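# Operate press cell: finish work order, sort parts into trays

## Task

Act as the press cell operator and assume nothing about what the previous shift left behind. Complete the work order shown on the instruction pages, and place the part that passes in the good tray. An end plate whose bearing sits too high and can still be pressed further goes to the rework tray. Any other faulty joint goes to the scrap tray. At the end the machine and the gauge must both be idle with no alarm, the guard must be shut, and nothing may remain inside the guard.

## Robot and tools

ROBOT. There are two six-joint arms, left_arm and right_arm, each with a parallel gripper. The left gripper's fingers can fold. Grip parts with the outer quarter of the pads, near the fingertips. A grip closer to the palm can wrap loosely, squeeze harder than asked, or let go. Pressing a fingertip into a surface folds it unless the fingers are fully closed. The right gripper's fingers are rigid.

FRAMES. Result positions are in the scene frame, in metres. The origin is at table height, midway between the nominal bases. +z is up, +x points out over the table, and left_arm is on the +y side. The actual bases are at left (+0.016, +0.524, +0.114) and right (-0.002, -0.510, +0.114). Motion commands are not in this frame. They are offsets in each gripper's own Hand target axes. The fingers point along the gripper's +z and open and close along its y. end_effector_position is the point between the closed pads.

ROW FORMAT (used by execute_actions and move). A row is 18 numbers, each from -1 to 1, always including both arms:
- left: dx, dy, dz, rx, ry, rz, gripper position, force_limit, speed;
- right: the same nine numbers.
dx to rz are an offset from the arm's Hand target at the start of the action or move, not an absolute pose. 1.0 means 0.6 m or 180 degrees, and rx, ry, rz together form one rotation vector. Every row in a list counts from that same start, so sending the same offset twice moves the arm twice. All zeros re-requests the current Hand target.

GRIPPER NUMBERS. These are absolute commands, not offsets:
- position: +1 is open (140 mm), about -0.8 is where the pads meet, and -1 closes until blocked.
- force_limit: -1 gives about 14 N and +1 about 58 N.
- speed: -1 is about 30 mm/s and +1 about 250 mm/s. A faster close grips harder.
To leave a gripper unchanged, resend its last three numbers, because 0 is a real command. After closing, check that object_status reads 2 (stopped on something while closing); 3 means it reached the target or the pads met. position_measured is in counts: 3 is open and 230 means the pads touch.

execute_actions(actions, cameras). Each action can have:
- rows: up to 15 rows, one row per 1/30 s step;
- steps: 1 to 450, default 15; arms keep moving toward the last row's target afterwards;
- until: conditions on machine or gauge fields, written as a value or [op, value] with =, !=, <, <=, >, >=, or {"all"/"any": {"status":"ended"}};
- device commands: machine and/or gauge.
For gentle motion, ramp the offset by about 0.01 per row. An empty actions list returns all camera images; otherwise name the cameras you want.

move(target, speed, blend, stop_force, zero, blocking, cameras). This sends a straight path to one row, or to a list of up to 15 rows that all count from the same start.
- speed: m/s, from 0.002 to 2, default 0.25.
- blend: in metres, rounds the corners of a list.
- stop_force: 10 to 80 N. An arm's path ends when it meets that much resistance. Use it slowly with a small value, and leave it out when backing away from a contact.
- blocking=false: returns early. Then use wait(seconds 0 to 10) or stop() before sending more motion.
The result line "move:" reads done, off_target, held, fault or moving, plus any limits. There is no obstacle avoidance.

Other tools:
- zoom_image(camera, region=[x0,y0,x1,y1], at most 504 px each side). Cameras: cam_high, cam_low, cam_nest, cam_left_wrist, cam_right_wrist, each 896x504.
- show_instructions() shows the work order images.
- finished_scene(scene) ends the scene and cannot be undone.

MACHINE. This is a servo press, open toward +x with its column at -x. A loose sleeve is set on the bearing and must be centred to about 1 mm and square. The ram pushes on the sleeve. The plate goes in the nest with its bore up and is clamped by the jaws.

Machine commands (objects, or a list of up to 8):
- guard shut/open, clamp clamp/open, page setup/readings/curve;
- register, value (-12000 to 12000) and write:true, all in one object;
- cycle_start, feed_hold, reset, home, touch, tare.
cycle_start needs the guard shut, a clamped part, a stored program number in 'program', no alarm and no cabinet fault. It presses to seat_force and then reports join_f, peak_f, end_z, the curve and ok. touch lowers the ram until it meets 40 N and reports touch_z. Heights are in mm above the nest plane and forces in N.

The result fields are state, guard_state, clamp_state, entry, alarm and the page values. The setup page shows program, limits, cell values and the stored programs. The readings page shows force, touch_z, join_f, peak_f, end_z, ok, pos_z and cycles. The last shift's values may be wrong. Check ram_zero, cell_zero, the windows and the revision against the work order, and tare with the ram at rest.

GAUGE. Send measure:true. The piece must be alone, lying flat and still, within 40 mm of the plate's centre, with the robot well clear of the lens. The readings count rises about 12 s later, and no_1 to no_5 give the measured values in mm.

AVOID:
- holding a piece over the nest with a gripper, or blocking the guard (both cause a cabinet fault);
- letting the ram crash at rapid;
- pushing an arm into firm contact (144 N or a joint torque limit stops the arm for 10 s);
- arm-to-arm contact, or a gripper closing on the other arm's fingers;
- dropping parts or letting anything leave the table;
- paths close to an arm's own base;
- long holds while stretched out (motor heat).

Each tool is called after "Request:" as name(argument=value, ...), one argument or row to a line, values as JSON.

Reference images:

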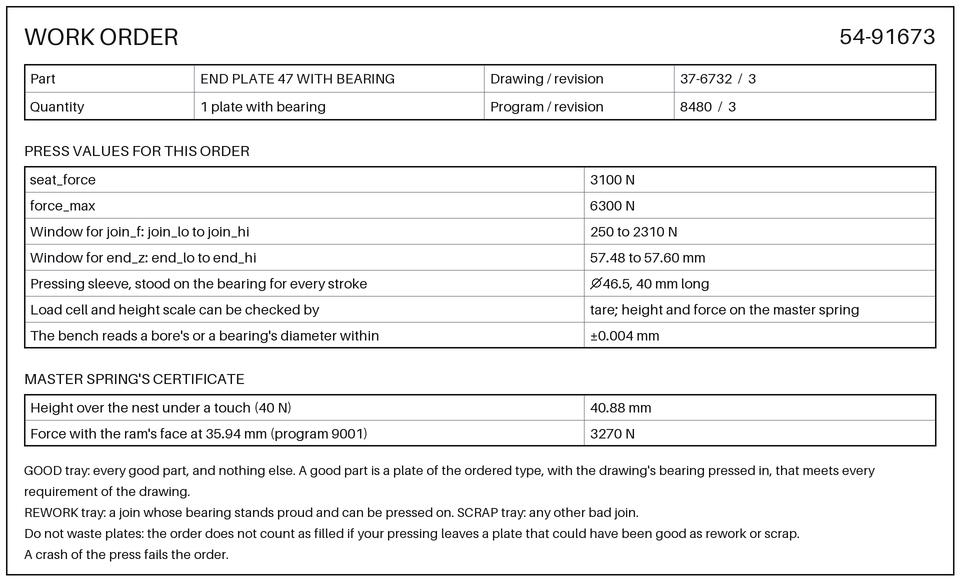

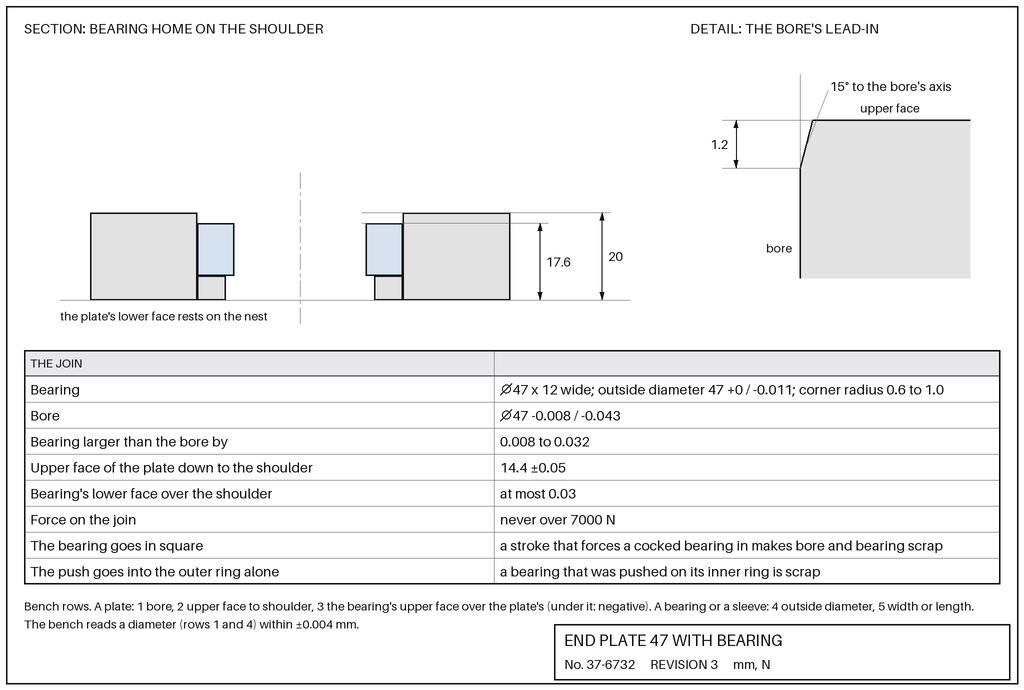

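## Session

Request:
execute_actions(
  actions=[],
)

Scene clock: 0.00 s.
left_arm: end_effector_position=(+0.4536, +0.5026, +0.4826) position_measured=3 object_status=3 end_effector_quat_wxyz=(-0.033, +0.999, -0.002, +0.019) | right_arm: end_effector_position=(+0.4346, -0.5508, +0.4826) position_measured=3 object_status=3 end_effector_quat_wxyz=(-0.033, +0.999, -0.024, +0.019)
Joint positions: left_arm=[-0.195 -0.211 1.886 0.073 1.442 1.383] | right_arm=[-0.195 -0.211 1.886 0.073 1.442 1.383]
Joint velocities: within noise
Joint torques (N m): no reading
External joint torques (N m): no reading
Flange force (N): no reading
Hand target: left_arm +0.4536, +0.5026, +0.4826; -0.033, +0.999, -0.002, +0.019 | right_arm +0.4346, -0.5508, +0.4826; -0.033, +0.999, -0.024, +0.019
Tool commands: left_gripper/position=+1.0 left_gripper/force_limit=+1.0 left_gripper/speed=+1.0 right_gripper/position=+1.0 right_gripper/force_limit=+1.0 right_gripper/speed=+1.0
machine.setup: program=+8480 ram_zero=+168.181 seat_force=+8800 force_max=+12000 join_lo=+250 join_hi=+2310 end_lo=+57.480 end_hi=+57.600 cell_gain=+1.021 cell_zero=+86 program_revision=+3 program_top=+57.600 stored1_number=+5528 stored1_revision=+6 stored2_number=+5671 stored2_revision=+2 stored3_number=+8480 stored3_revision=+3 stored4_number=+1248 stored4_revision=+4 stored5_number=+9001 stored5_revision=+1
machine: state=idle guard_state=shut clamp_state=closed_empty guard_answer=taken clamp_answer=taken page=setup entry=no_entry entries=0 alarm=no_alarm queue=idle queue_left=0
gauge: message=nothing_yet readings=0 no_1=0.000 no_2=0.000 no_3=0.000 no_4=0.000 no_5=0.000

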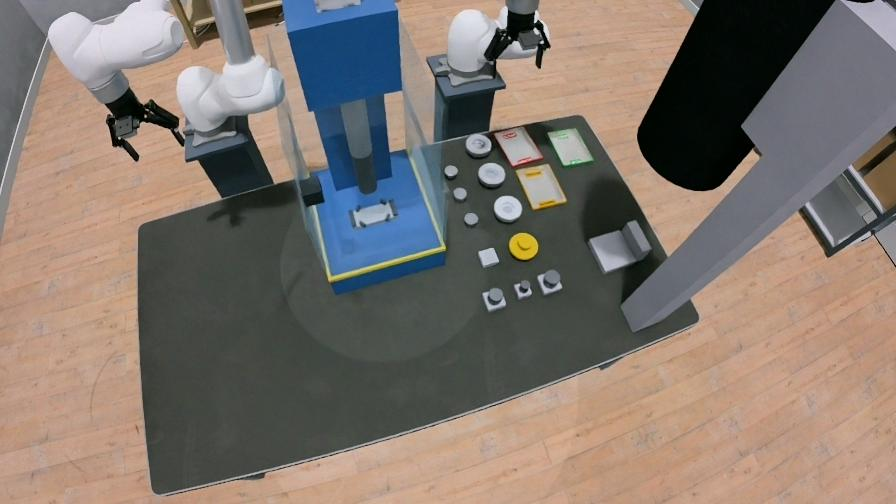

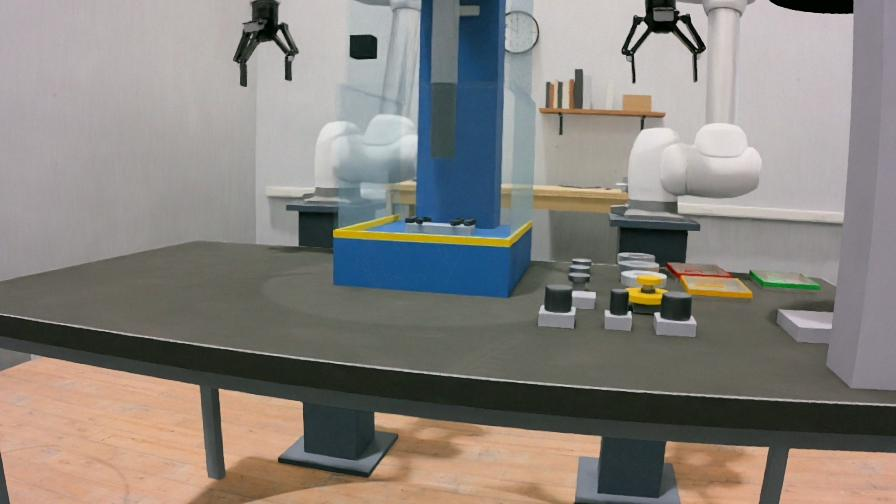

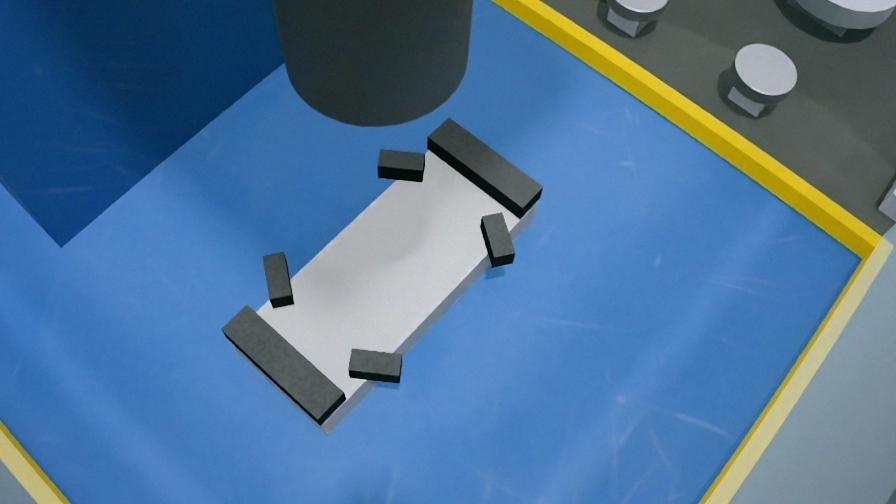

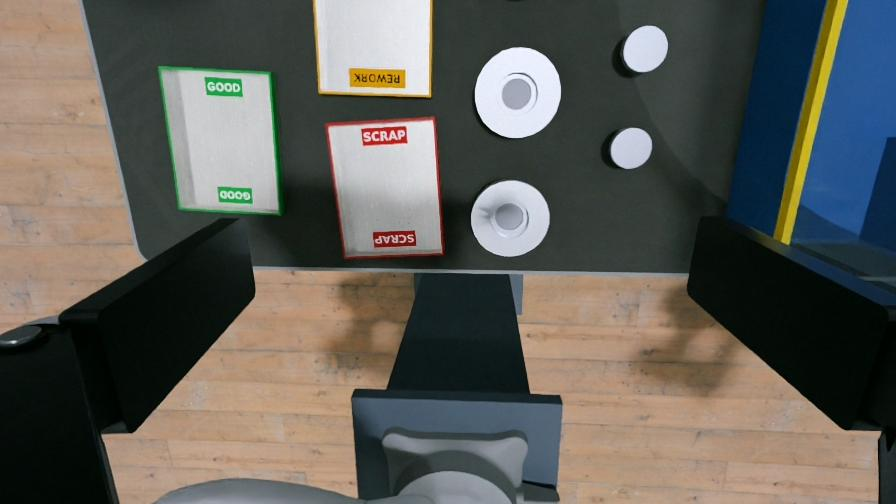

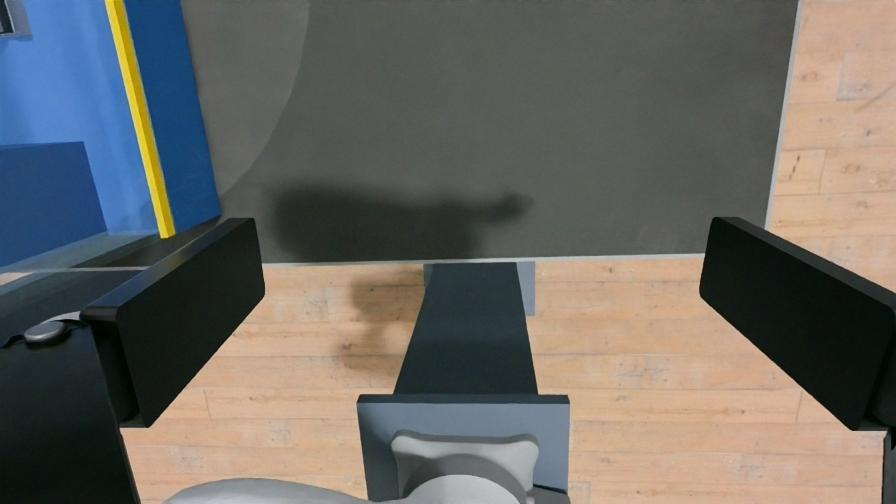

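Request:
zoom_image(
  camera="cam_high",
  region=[420, 110, 680, 320],
)

Request:
zoom_image(
  camera="cam_low",
  region=[520, 230, 840, 360],
)

Request:
zoom_image(
  camera="cam_left_wrist",
  region=[300, 0, 720, 280],
)

Request:
zoom_image(
  camera="cam_high",
  region=[270, 100, 480, 300],
)

Scaled by 1.938 from the camera's 896x504 image, which has a finer 1280x720 frame.

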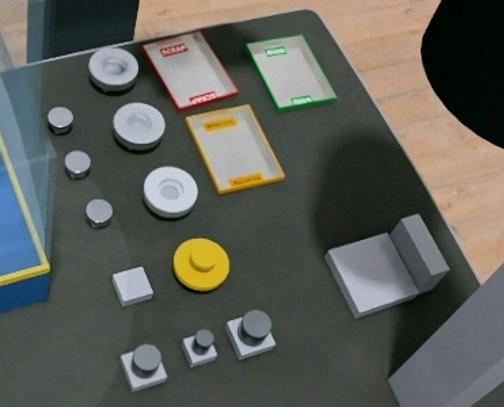

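Scaled by 1.575 from the camera's 896x504 image, which has a finer 1280x720 frame.

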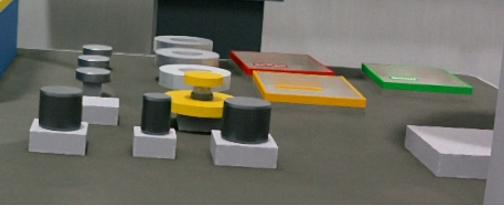

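Scaled by 1.200 from the camera's 896x504 image, which has a finer 1280x720 frame.

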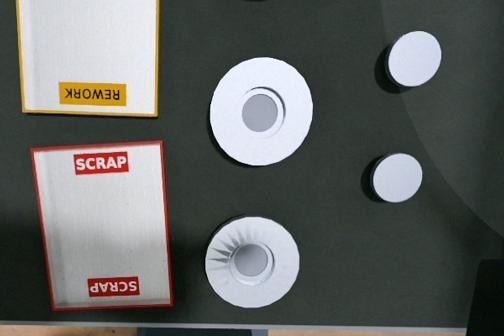

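Scaled by 2.400 from the camera's 896x504 image, which has a finer 1280x720 frame.

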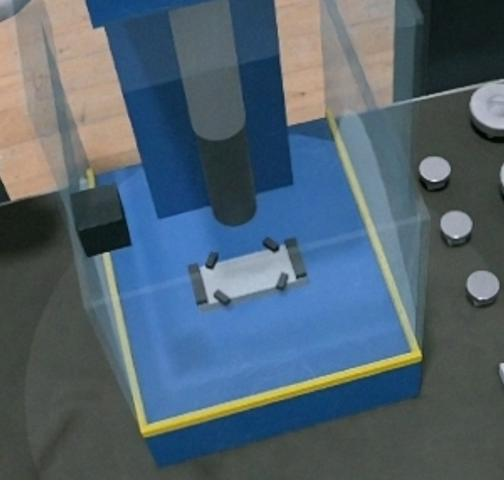

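Request:
move(
  target=[0.2457,0.130,-0.0327,-0.021,-0.0121,-0.0013,1,1,1,0,0,0,0,0,0,1,1,1],
  cameras=["cam_left_wrist"],
)

Scene clock: 56.07 s.
left_arm: end_effector_position=(+0.5999, +0.4226, +0.5025) position_measured=3 object_status=3 end_effector_quat_wxyz=(+0.000, +1.000, +0.000, +0.000) | right_arm: end_effector_position=(+0.4346, -0.5508, +0.4826) position_measured=3 object_status=3 end_effector_quat_wxyz=(-0.033, +0.999, -0.024, +0.019)
Joint positions: left_arm=[-0.242 0.057 1.603 0.001 1.482 1.34] | right_arm=[-0.195 -0.211 1.886 0.073 1.442 1.383]
Joint torques (N m): left_arm=[0.11 -53.84 -42.98 4.75 0.13 0.27] | right_arm=[0.31 -20.05 -43.66 3.58 -0.19 -0.14]
External joint torques (N m): left_arm=[-0.19 6.11 1.02 -0.44 -0.18 -0.27] | right_arm=[-0.38 -0.37 1.27 0.94 0.07 0.13]
Flange force (N): left_arm=[7.8 2.1 2.9] | right_arm=[-2.5 0.5 1.8]
Hand target: left_arm +0.5999, +0.4226, +0.5025; +0.000, +1.000, +0.000, +0.000 | right_arm +0.4346, -0.5508, +0.4826; -0.033, +0.999, -0.024, +0.019
Off the commanded pose: left_arm 0.000 m, 0 deg | right_arm 0.000 m, 0 deg.
machine.setup: program=+8480 ram_zero=+168.181 seat_force=+8800 force_max=+12000 join_lo=+250 join_hi=+2310 end_lo=+57.480 end_hi=+57.600 cell_gain=+1.021 cell_zero=+86 program_revision=+3 program_top=+57.600 stored1_number=+5528 stored1_revision=+6 stored2_number=+5671 stored2_revision=+2 stored3_number=+8480 stored3_revision=+3 stored4_number=+1248 stored4_revision=+4 stored5_number=+9001 stored5_revision=+1
machine: state=idle guard_state=shut clamp_state=closed_empty guard_answer=taken clamp_answer=taken page=setup entry=no_entry entries=0 alarm=no_alarm queue=idle queue_left=0
gauge: message=nothing_yet readings=0 no_1=0.000 no_2=0.000 no_3=0.000 no_4=0.000 no_5=0.000
move: done
Images, in order (width x height): cam_left_wrist 896x504.

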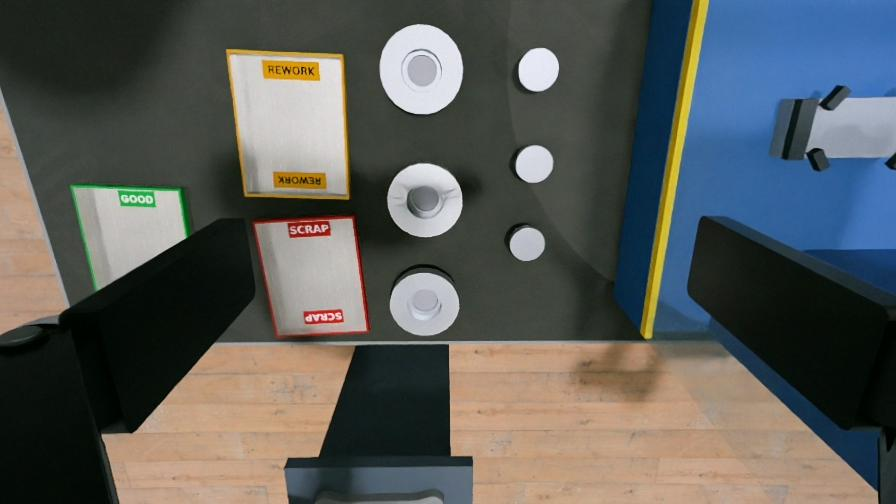

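Request:
zoom_image(
  camera="cam_left_wrist",
  region=[360, 0, 600, 350],
)

Request:
zoom_image(
  camera="cam_low",
  region=[530, 240, 680, 340],
)

Scaled by 1.440 from the camera's 896x504 image, which has a finer 1280x720 frame.

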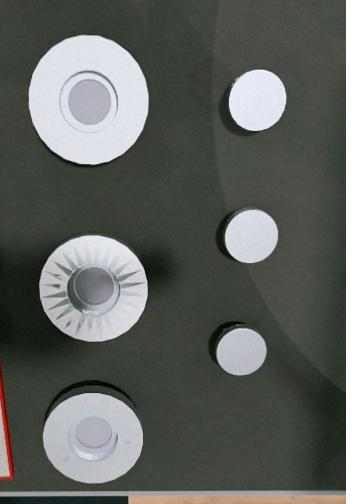

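This scene's latest camera images include none from cam_low. They are from: cam_left_wrist. cam_low's image comes with the result of a call that names it in "cameras".

Request:
move(
  target=[0.23,-0.08,0,0,0,0,1,1,1,0,0,0,0,0,0,1,1,1],
  cameras=["cam_left_wrist","cam_low","cam_high"],
)

Request:
zoom_image(
  camera="cam_low",
  region=[530, 240, 680, 340],
)

Request:
zoom_image(
  camera="cam_left_wrist",
  region=[330, 0, 700, 250],
)

Request:
zoom_image(
  camera="cam_high",
  region=[430, 120, 570, 320],
)

Scene clock: 77.90 s.
left_arm: end_effector_position=(+0.7379, +0.4706, +0.5025) position_measured=3 object_status=3 end_effector_quat_wxyz=(+0.000, +1.000, +0.000, +0.000) | right_arm: end_effector_position=(+0.4346, -0.5508, +0.4826) position_measured=3 object_status=3 end_effector_quat_wxyz=(-0.033, +0.999, -0.024, +0.019)
Joint positions: left_arm=[-0.134 0.27 1.352 0.001 1.52 1.449] | right_arm=[-0.195 -0.211 1.886 0.073 1.442 1.383]
Joint torques (N m): left_arm=[-0.2 -75 -43.54 4.7 0.17 0.3] | right_arm=[-0.18 -20.42 -43.53 3.72 -0.2 -0.16]
External joint torques (N m): left_arm=[0.05 5.56 1.6 -0.4 -0.23 -0.3] | right_arm=[0.29 -0.07 1.2 0.8 0.08 0.16]
Flange force (N): left_arm=[5.6 0.8 3.6] | right_arm=[-1.6 -1.0 1.8]
Hand target: left_arm +0.7379, +0.4706, +0.5024; +0.000, +1.000, +0.000, +0.000 | right_arm +0.4346, -0.5508, +0.4826; -0.033, +0.999, -0.024, +0.019
Off the commanded pose: left_arm 0.000 m, 0 deg | right_arm 0.000 m, 0 deg.
machine.setup: program=+8480 ram_zero=+168.181 seat_force=+8800 force_max=+12000 join_lo=+250 join_hi=+2310 end_lo=+57.480 end_hi=+57.600 cell_gain=+1.021 cell_zero=+86 program_revision=+3 program_top=+57.600 stored1_number=+5528 stored1_revision=+6 stored2_number=+5671 stored2_revision=+2 stored3_number=+8480 stored3_revision=+3 stored4_number=+1248 stored4_revision=+4 stored5_number=+9001 stored5_revision=+1
machine: state=idle guard_state=shut clamp_state=closed_empty guard_answer=taken clamp_answer=taken page=setup entry=no_entry entries=0 alarm=no_alarm queue=idle queue_left=0
gauge: message=nothing_yet readings=0 no_1=0.000 no_2=0.000 no_3=0.000 no_4=0.000 no_5=0.000
move: done
Images, in order (width x height): cam_high 896x504, cam_low 896x504, cam_left_wrist 896x504.

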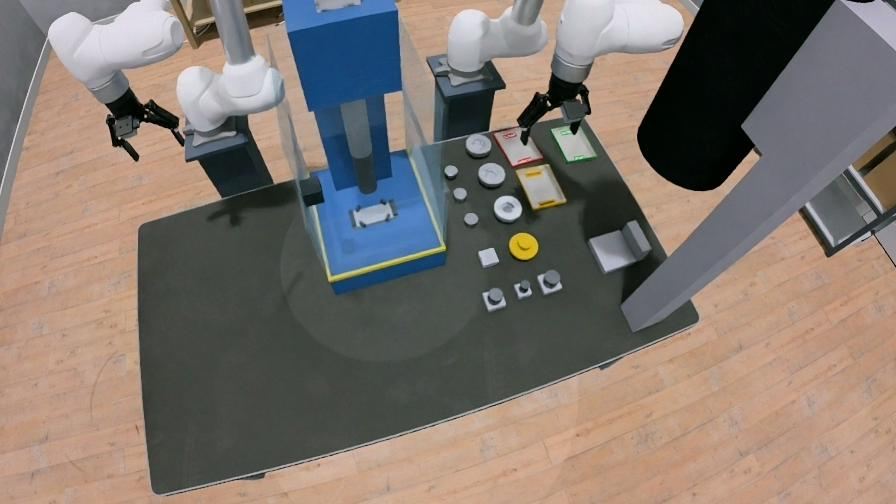

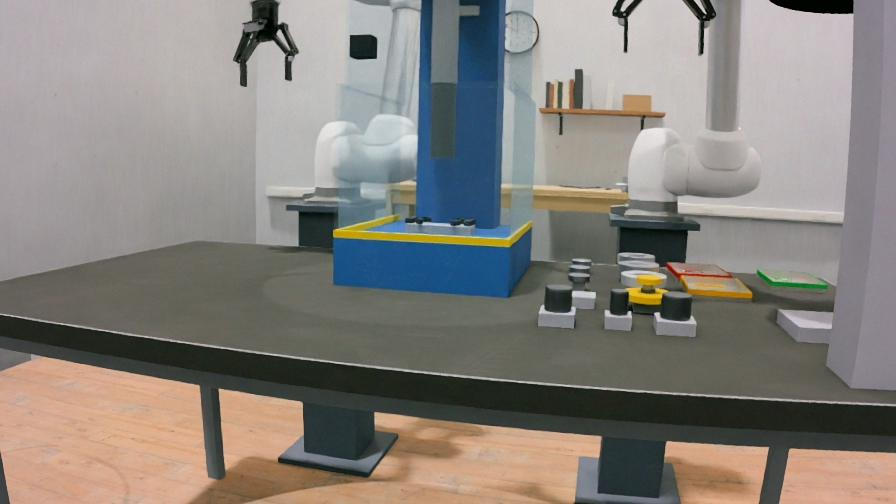

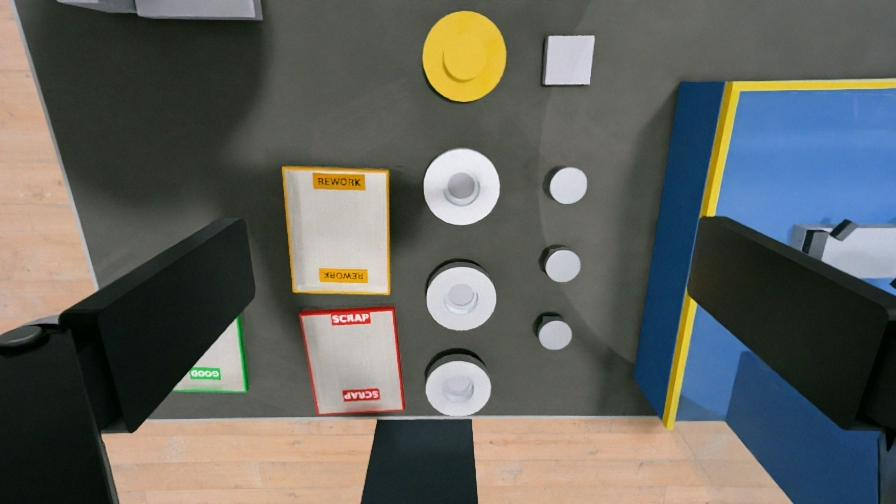

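Scaled by 3.360 from the camera's 896x504 image, which has a finer 1280x720 frame.

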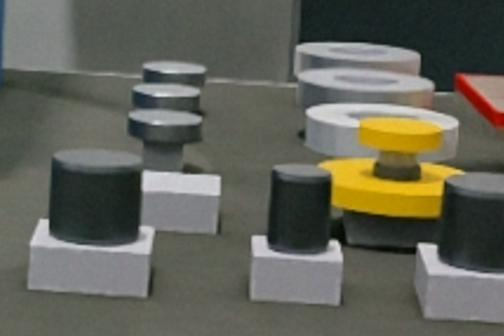

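Scaled by 1.362 from the camera's 896x504 image, which has a finer 1280x720 frame.

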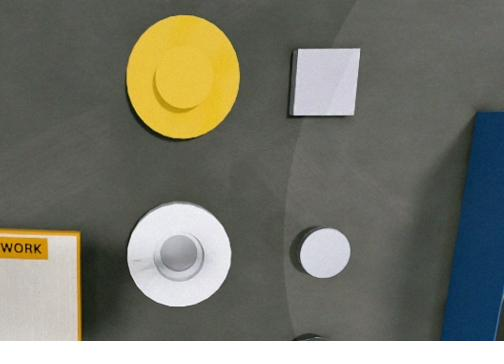

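Scaled by 2.520 from the camera's 896x504 image, which has a finer 1280x720 frame.

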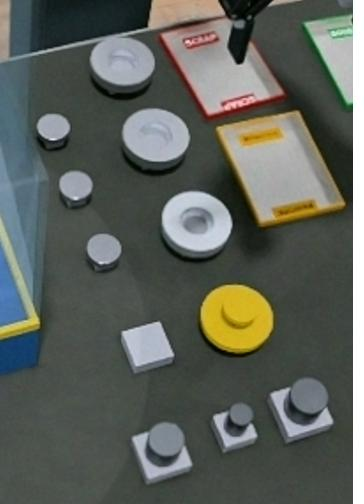

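Request:
move(
  target=[-0.397,-0.216,0,0,0.3333,0,1,1,1,0,0,0,0,0,0,1,1,1],
  cameras=["cam_left_wrist","cam_high"],
)

Scene clock: 130.33 s.
left_arm: end_effector_position=(+0.4998, +0.6002, +0.5027) position_measured=3 object_status=3 end_effector_quat_wxyz=(+0.000, +0.866, +0.000, +0.500) | right_arm: end_effector_position=(+0.4346, -0.5508, +0.4826) position_measured=3 object_status=3 end_effector_quat_wxyz=(-0.033, +0.999, -0.024, +0.019)
Joint positions: left_arm=[0.192 -0.58 2.359 -0.507 0.368 2.152] | right_arm=[-0.195 -0.211 1.886 0.073 1.442 1.383]
Joint torques (N m): left_arm=[0.07 8.59 -44.35 3.56 -1.69 0.22] | right_arm=[0.3 -20.32 -43.82 3.68 -0.23 -0.15]
External joint torques (N m): left_arm=[-0.01 5.09 1.23 -0.34 -0.3 -0.22] | right_arm=[-0.35 -0.08 1.5 0.83 0.1 0.15]
Flange force (N): left_arm=[0.0 0.0 0.0] | right_arm=[-2.3 0.5 2.2]
Hand target: left_arm +0.4998, +0.6003, +0.5026; +0.000, +0.866, +0.000, +0.500 | right_arm +0.4346, -0.5508, +0.4826; -0.033, +0.999, -0.024, +0.019
Off the commanded pose: left_arm 0.000 m, 0 deg | right_arm 0.000 m, 0 deg.
machine.setup: program=+8480 ram_zero=+168.181 seat_force=+8800 force_max=+12000 join_lo=+250 join_hi=+2310 end_lo=+57.480 end_hi=+57.600 cell_gain=+1.021 cell_zero=+86 program_revision=+3 program_top=+57.600 stored1_number=+5528 stored1_revision=+6 stored2_number=+5671 stored2_revision=+2 stored3_number=+8480 stored3_revision=+3 stored4_number=+1248 stored4_revision=+4 stored5_number=+9001 stored5_revision=+1
machine: state=idle guard_state=shut clamp_state=closed_empty guard_answer=taken clamp_answer=taken page=setup entry=no_entry entries=0 alarm=no_alarm queue=idle queue_left=0
gauge: message=nothing_yet readings=0 no_1=0.000 no_2=0.000 no_3=0.000 no_4=0.000 no_5=0.000
move: done
Images, in order (width x height): cam_high 896x504, cam_left_wrist 896x504.

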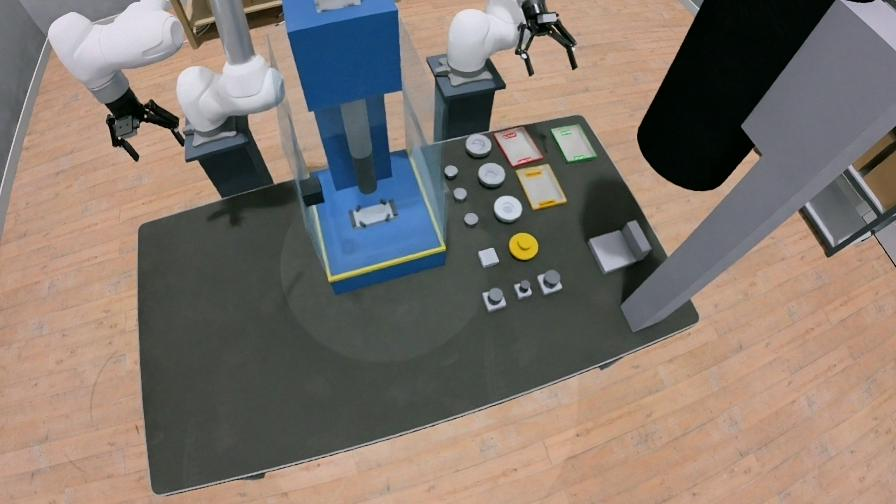

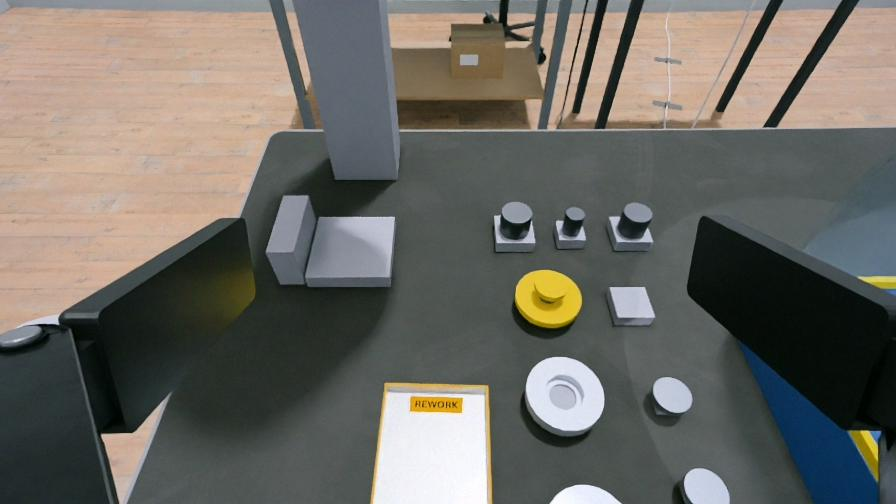

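Request:
execute_actions(
  actions=[
    {"machine":[{"page":"readings"},{"guard":"open"},{"clamp":"open"}],"steps":200,"until":{"machine":{"queue":"done"}}},
  ],
  cameras=["cam_nest","cam_high","cam_low"],
)

Request:
zoom_image(
  camera="cam_low",
  region=[310, 0, 560, 310],
)

Request:
zoom_image(
  camera="cam_high",
  region=[270, 0, 480, 300],
)

Scene clock: 171.73 s.
left_arm: end_effector_position=(+0.4998, +0.6003, +0.5026) position_measured=3 object_status=3 end_effector_quat_wxyz=(+0.000, +0.866, +0.000, +0.500) | right_arm: end_effector_position=(+0.4346, -0.5508, +0.4826) position_measured=3 object_status=3 end_effector_quat_wxyz=(-0.033, +0.999, -0.024, +0.019)
Joint positions: left_arm=[0.193 -0.579 2.359 -0.509 0.368 2.155] | right_arm=[-0.195 -0.211 1.886 0.073 1.442 1.383]
Joint torques (N m): left_arm=[0.1 8.48 -44.46 3.58 -1.68 0.27] | right_arm=[0.21 -20.08 -43.74 3.63 -0.24 -0.18]
External joint torques (N m): left_arm=[-0.03 5.19 1.46 -0.37 -0.31 -0.27] | right_arm=[-0.23 -0.32 1.46 0.88 0.12 0.18]
Flange force (N): left_arm=[0.0 0.0 0.0] | right_arm=[-2.6 0.1 2.0]
Hand target: left_arm +0.4998, +0.6003, +0.5026; +0.000, +0.866, +0.000, +0.500 | right_arm +0.4346, -0.5508, +0.4826; -0.033, +0.999, -0.024, +0.019
Tool commands: left_gripper/position=+1.0 left_gripper/force_limit=+1.0 left_gripper/speed=+1.0 right_gripper/position=+1.0 right_gripper/force_limit=+1.0 right_gripper/speed=+1.0
Off the commanded pose: left_arm 0.000 m, 0 deg | right_arm 0.000 m, 0 deg.
machine.readings: force=+0 touch_z=+0.000 join_f=+0 peak_f=+0 end_z=+0.000 ok=+0 pos_z=+151.819 cycles=+0
machine: state=idle guard_state=open clamp_state=open guard_answer=taken clamp_answer=taken page=readings entry=no_entry entries=0 alarm=no_alarm queue=done queue_left=0
gauge: message=nothing_yet readings=0 no_1=0.000 no_2=0.000 no_3=0.000 no_4=0.000 no_5=0.000
Images, in order (width x height): cam_high 896x504, cam_low 896x504, cam_nest 896x504.

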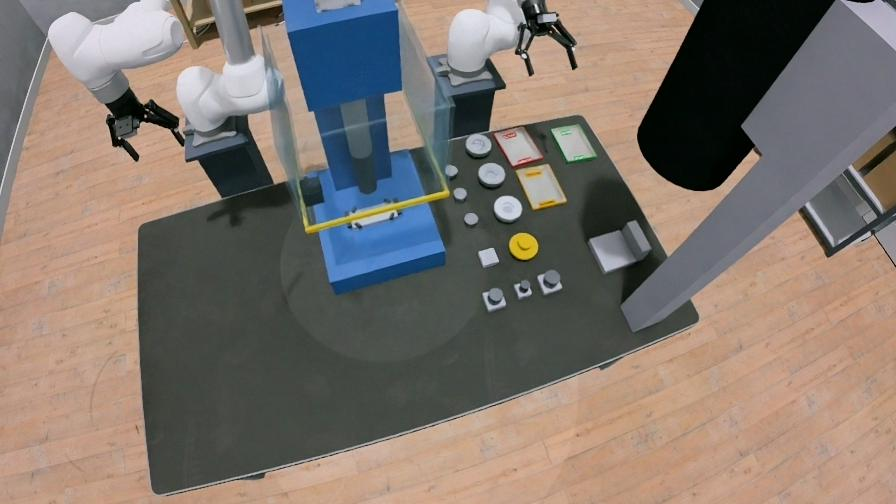

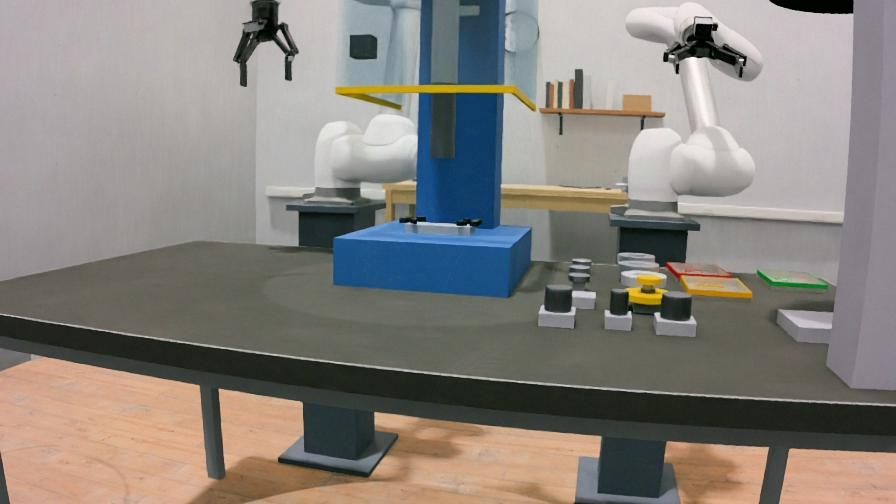

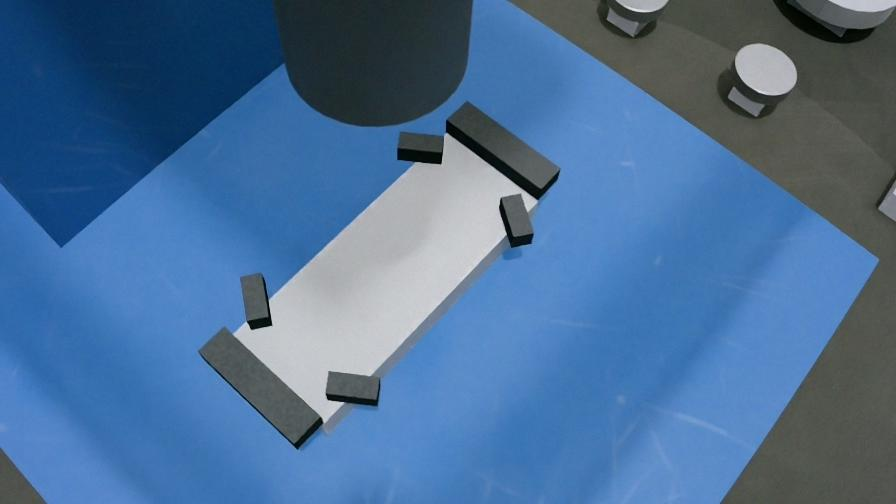

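Scaled by 1.626 from the camera's 896x504 image, which has a finer 1280x720 frame.

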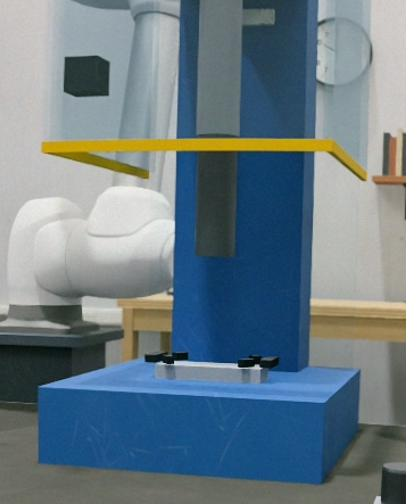

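Scaled by 1.680 from the camera's 896x504 image, which has a finer 1280x720 frame.

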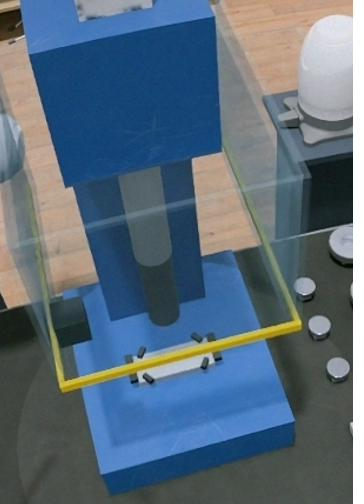

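Request:
move(
  target=[-0.0527,0.5,0.2421,-0.3976,-0.0654,0.3051,1,1,1,0,0,0,0,0,0,1,1,1],
  cameras=["cam_left_wrist","cam_high"],
)

Request:
zoom_image(
  camera="cam_left_wrist",
  region=[300, 0, 600, 250],
)

Scene clock: 225.63 s.
left_arm: end_effector_position=(+0.6096, +0.3003, +0.4024) position_measured=3 object_status=3 end_effector_quat_wxyz=(+0.271, +0.653, -0.653, +0.270) | right_arm: end_effector_position=(+0.4346, -0.5508, +0.4826) position_measured=3 object_status=3 end_effector_quat_wxyz=(-0.033, +0.999, -0.024, +0.019)
Joint positions: left_arm=[-0.051 0.144 1.874 -0.845 1.233 3.443] | right_arm=[-0.195 -0.211 1.886 0.073 1.442 1.383]
Joint torques (N m): left_arm=[0.21 -55.14 -37.26 1.12 0.8 0.24] | right_arm=[0.48 -20.35 -43.66 3.67 -0.19 -0.18]
External joint torques (N m): left_arm=[-0.3 3.77 0.63 -0.3 -0.23 -0.24] | right_arm=[-0.51 -0.06 1.33 0.85 0.07 0.18]
Flange force (N): left_arm=[-1.7 -4.6 3.3] | right_arm=[-2.1 0.8 1.9]
Hand target: left_arm +0.6096, +0.3003, +0.4023; +0.271, +0.653, -0.653, +0.270 | right_arm +0.4346, -0.5508, +0.4826; -0.033, +0.999, -0.024, +0.019
Off the commanded pose: left_arm 0.000 m, 0 deg | right_arm 0.000 m, 0 deg.
machine.readings: force=+0 touch_z=+0.000 join_f=+0 peak_f=+0 end_z=+0.000 ok=+0 pos_z=+151.819 cycles=+0
machine: state=idle guard_state=open clamp_state=open guard_answer=taken clamp_answer=taken page=readings entry=no_entry entries=0 alarm=no_alarm queue=done queue_left=0
gauge: message=nothing_yet readings=0 no_1=0.000 no_2=0.000 no_3=0.000 no_4=0.000 no_5=0.000
move: done
Images, in order (width x height): cam_high 896x504, cam_left_wrist 896x504.

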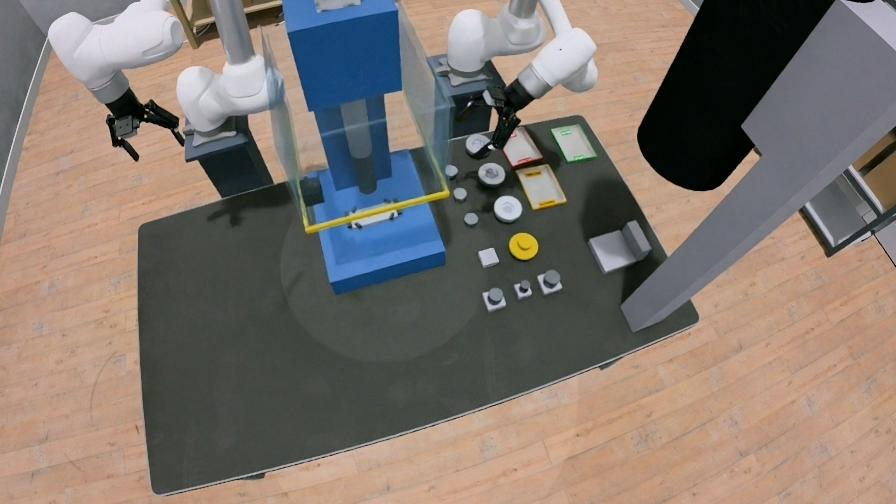

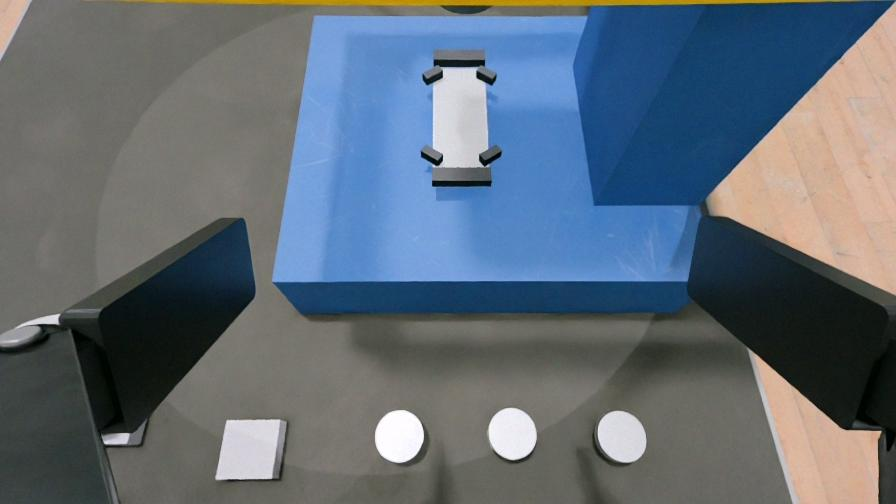

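Scaled by 1.680 from the camera's 896x504 image, which has a finer 1280x720 frame.

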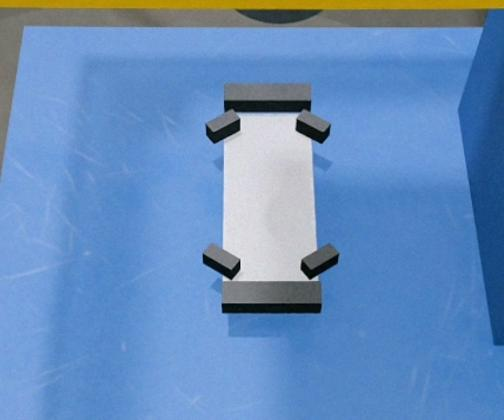

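Request:
move(
  target=[-0.574,-0.36,-0.008,0,0,0,0.56,1,0,0,0,0,0,0,0,1,1,1],
  cameras=["cam_left_wrist","cam_high","cam_low"],
)

Request:
zoom_image(
  camera="cam_low",
  region=[560, 180, 860, 340],
)

Scene clock: 260.47 s.
left_arm: end_effector_position=(+0.8256, +0.5473, +0.1623) position_measured=58 object_status=3 end_effector_quat_wxyz=(+0.271, +0.653, -0.653, +0.270) | right_arm: end_effector_position=(+0.4346, -0.5508, +0.4826) position_measured=3 object_status=3 end_effector_quat_wxyz=(-0.033, +0.999, -0.024, +0.019)
Joint positions: left_arm=[0.256 0.71 1.511 -0.789 1.288 3.786] | right_arm=[-0.195 -0.211 1.886 0.073 1.442 1.383]
Joint torques (N m): left_arm=[-0.13 -103.77 -31.85 1.18 1.33 0.29] | right_arm=[-0.08 -20.34 -43.71 3.68 -0.16 -0.14]
External joint torques (N m): left_arm=[-0.17 5.42 0.94 -0.29 -0.15 -0.29] | right_arm=[0.02 -0.06 1.39 0.84 0.05 0.14]
Flange force (N): left_arm=[-4.5 -4.7 3.4] | right_arm=[-1.9 -0.4 2.2]
Hand target: left_arm +0.8256, +0.5473, +0.1623; +0.271, +0.653, -0.653, +0.270 | right_arm +0.4346, -0.5508, +0.4826; -0.033, +0.999, -0.024, +0.019
Off the commanded pose: left_arm 0.000 m, 0 deg | right_arm 0.000 m, 0 deg.
machine.readings: force=+0 touch_z=+0.000 join_f=+0 peak_f=+0 end_z=+0.000 ok=+0 pos_z=+151.819 cycles=+0
machine: state=idle guard_state=open clamp_state=open guard_answer=taken clamp_answer=taken page=readings entry=no_entry entries=0 alarm=no_alarm queue=done queue_left=0
gauge: message=nothing_yet readings=0 no_1=0.000 no_2=0.000 no_3=0.000 no_4=0.000 no_5=0.000
move: done
Images, in order (width x height): cam_high 896x504, cam_low 896x504, cam_left_wrist 896x504.

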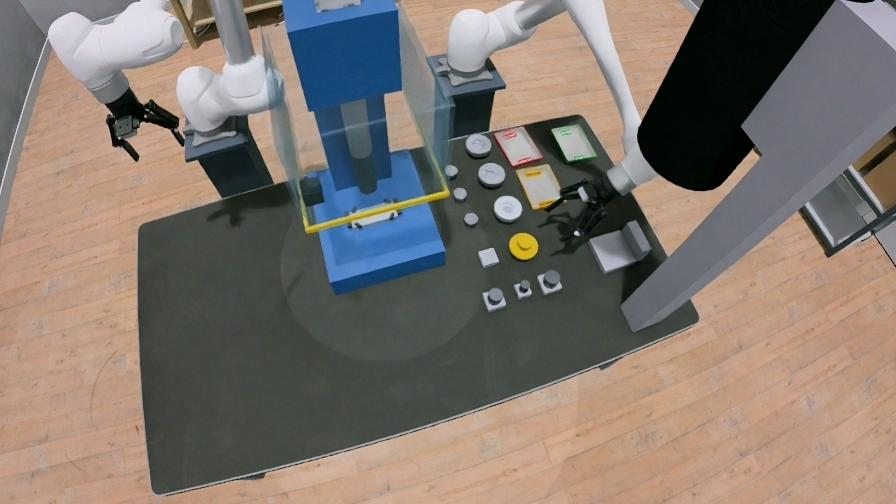

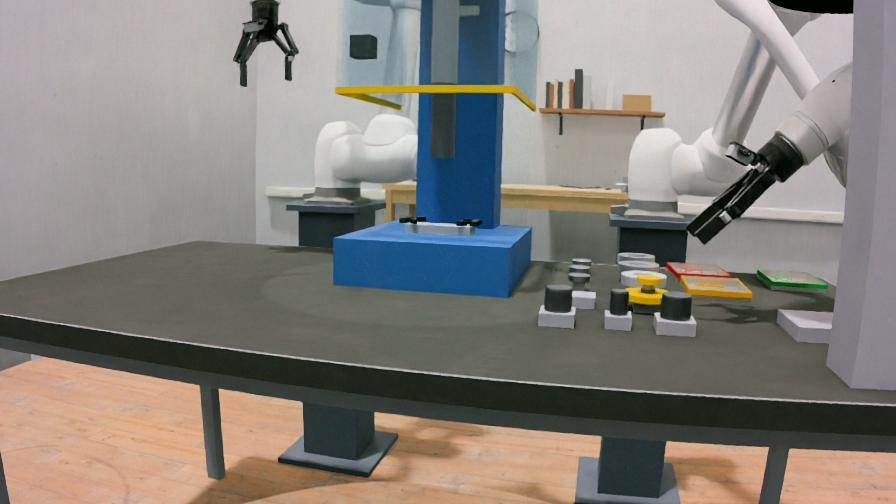

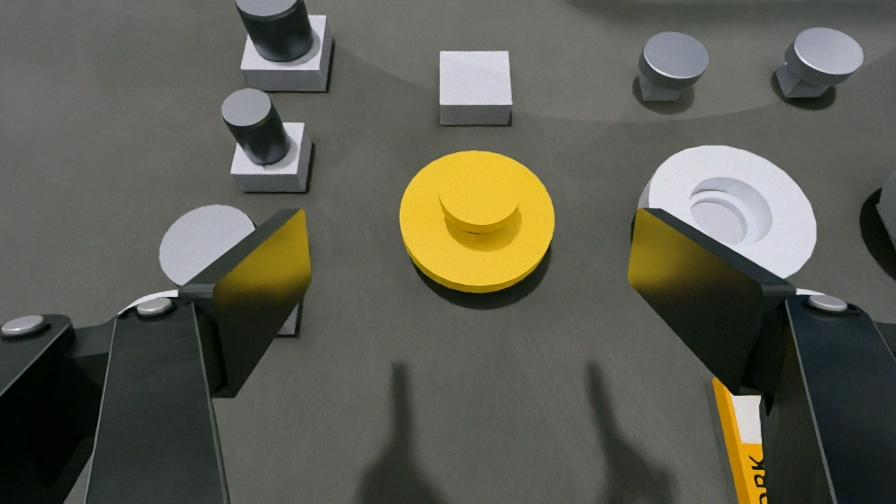

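Scaled by 1.680 from the camera's 896x504 image, which has a finer 1280x720 frame.

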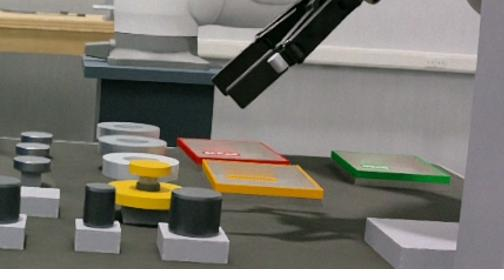

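Request:
move(
  target=[-0.0448,0.0127,0.1327,0,0,0,0.66,1,0,0,0,0,0,0,0,1,1,1],
  cameras=["cam_left_wrist","cam_low"],
)

Request:
zoom_image(
  camera="cam_low",
  region=[560, 180, 860, 340],
)

Scene clock: 307.93 s.
left_arm: end_effector_position=(+0.8179, +0.5101, +0.0870) position_measured=46 object_status=3 end_effector_quat_wxyz=(+0.271, +0.653, -0.653, +0.270) | right_arm: end_effector_position=(+0.4346, -0.5508, +0.4826) position_measured=3 object_status=3 end_effector_quat_wxyz=(-0.033, +0.999, -0.024, +0.019)
Joint positions: left_arm=[0.216 0.768 1.574 -0.839 1.182 3.857] | right_arm=[-0.195 -0.211 1.886 0.073 1.442 1.383]
Joint torques (N m): left_arm=[0.2 -104.3 -27.93 0.89 1.41 0.13] | right_arm=[0.59 -20.25 -43.61 3.68 -0.24 -0.16]
External joint torques (N m): left_arm=[-0.48 5 0.62 -0.21 -0.12 -0.13] | right_arm=[-0.72 -0.1 1.28 0.84 0.11 0.15]
Flange force (N): left_arm=[-4.3 -4.3 3.9] | right_arm=[-2.2 1.3 1.7]
Hand target: left_arm +0.8179, +0.5101, +0.0869; +0.271, +0.653, -0.653, +0.270 | right_arm +0.4346, -0.5508, +0.4826; -0.033, +0.999, -0.024, +0.019
Off the commanded pose: left_arm 0.000 m, 0 deg | right_arm 0.000 m, 0 deg.
machine.readings: force=+0 touch_z=+0.000 join_f=+0 peak_f=+0 end_z=+0.000 ok=+0 pos_z=+151.819 cycles=+0
machine: state=idle guard_state=open clamp_state=open guard_answer=taken clamp_answer=taken page=readings entry=no_entry entries=0 alarm=no_alarm queue=done queue_left=0
gauge: message=nothing_yet readings=0 no_1=0.000 no_2=0.000 no_3=0.000 no_4=0.000 no_5=0.000
move: done
Images, in order (width x height): cam_low 896x504, cam_left_wrist 896x504.

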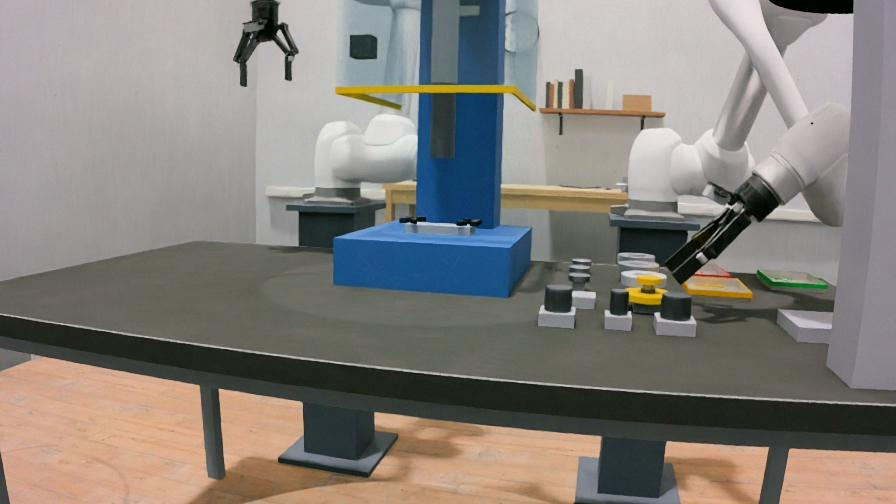

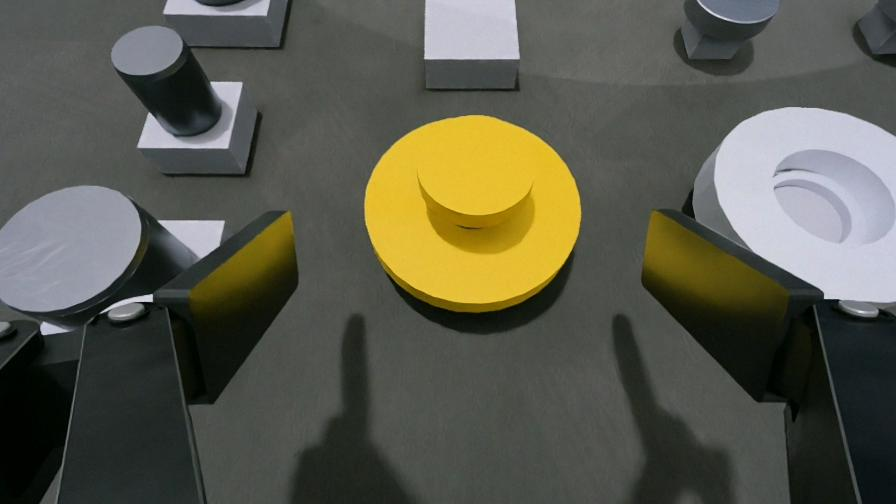

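Scaled by 1.680 from the camera's 896x504 image, which has a finer 1280x720 frame.

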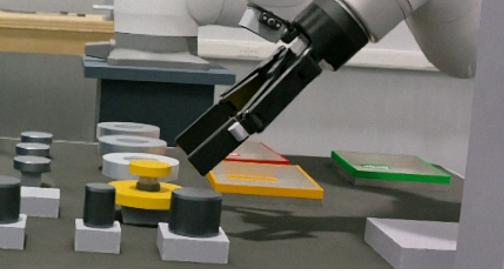

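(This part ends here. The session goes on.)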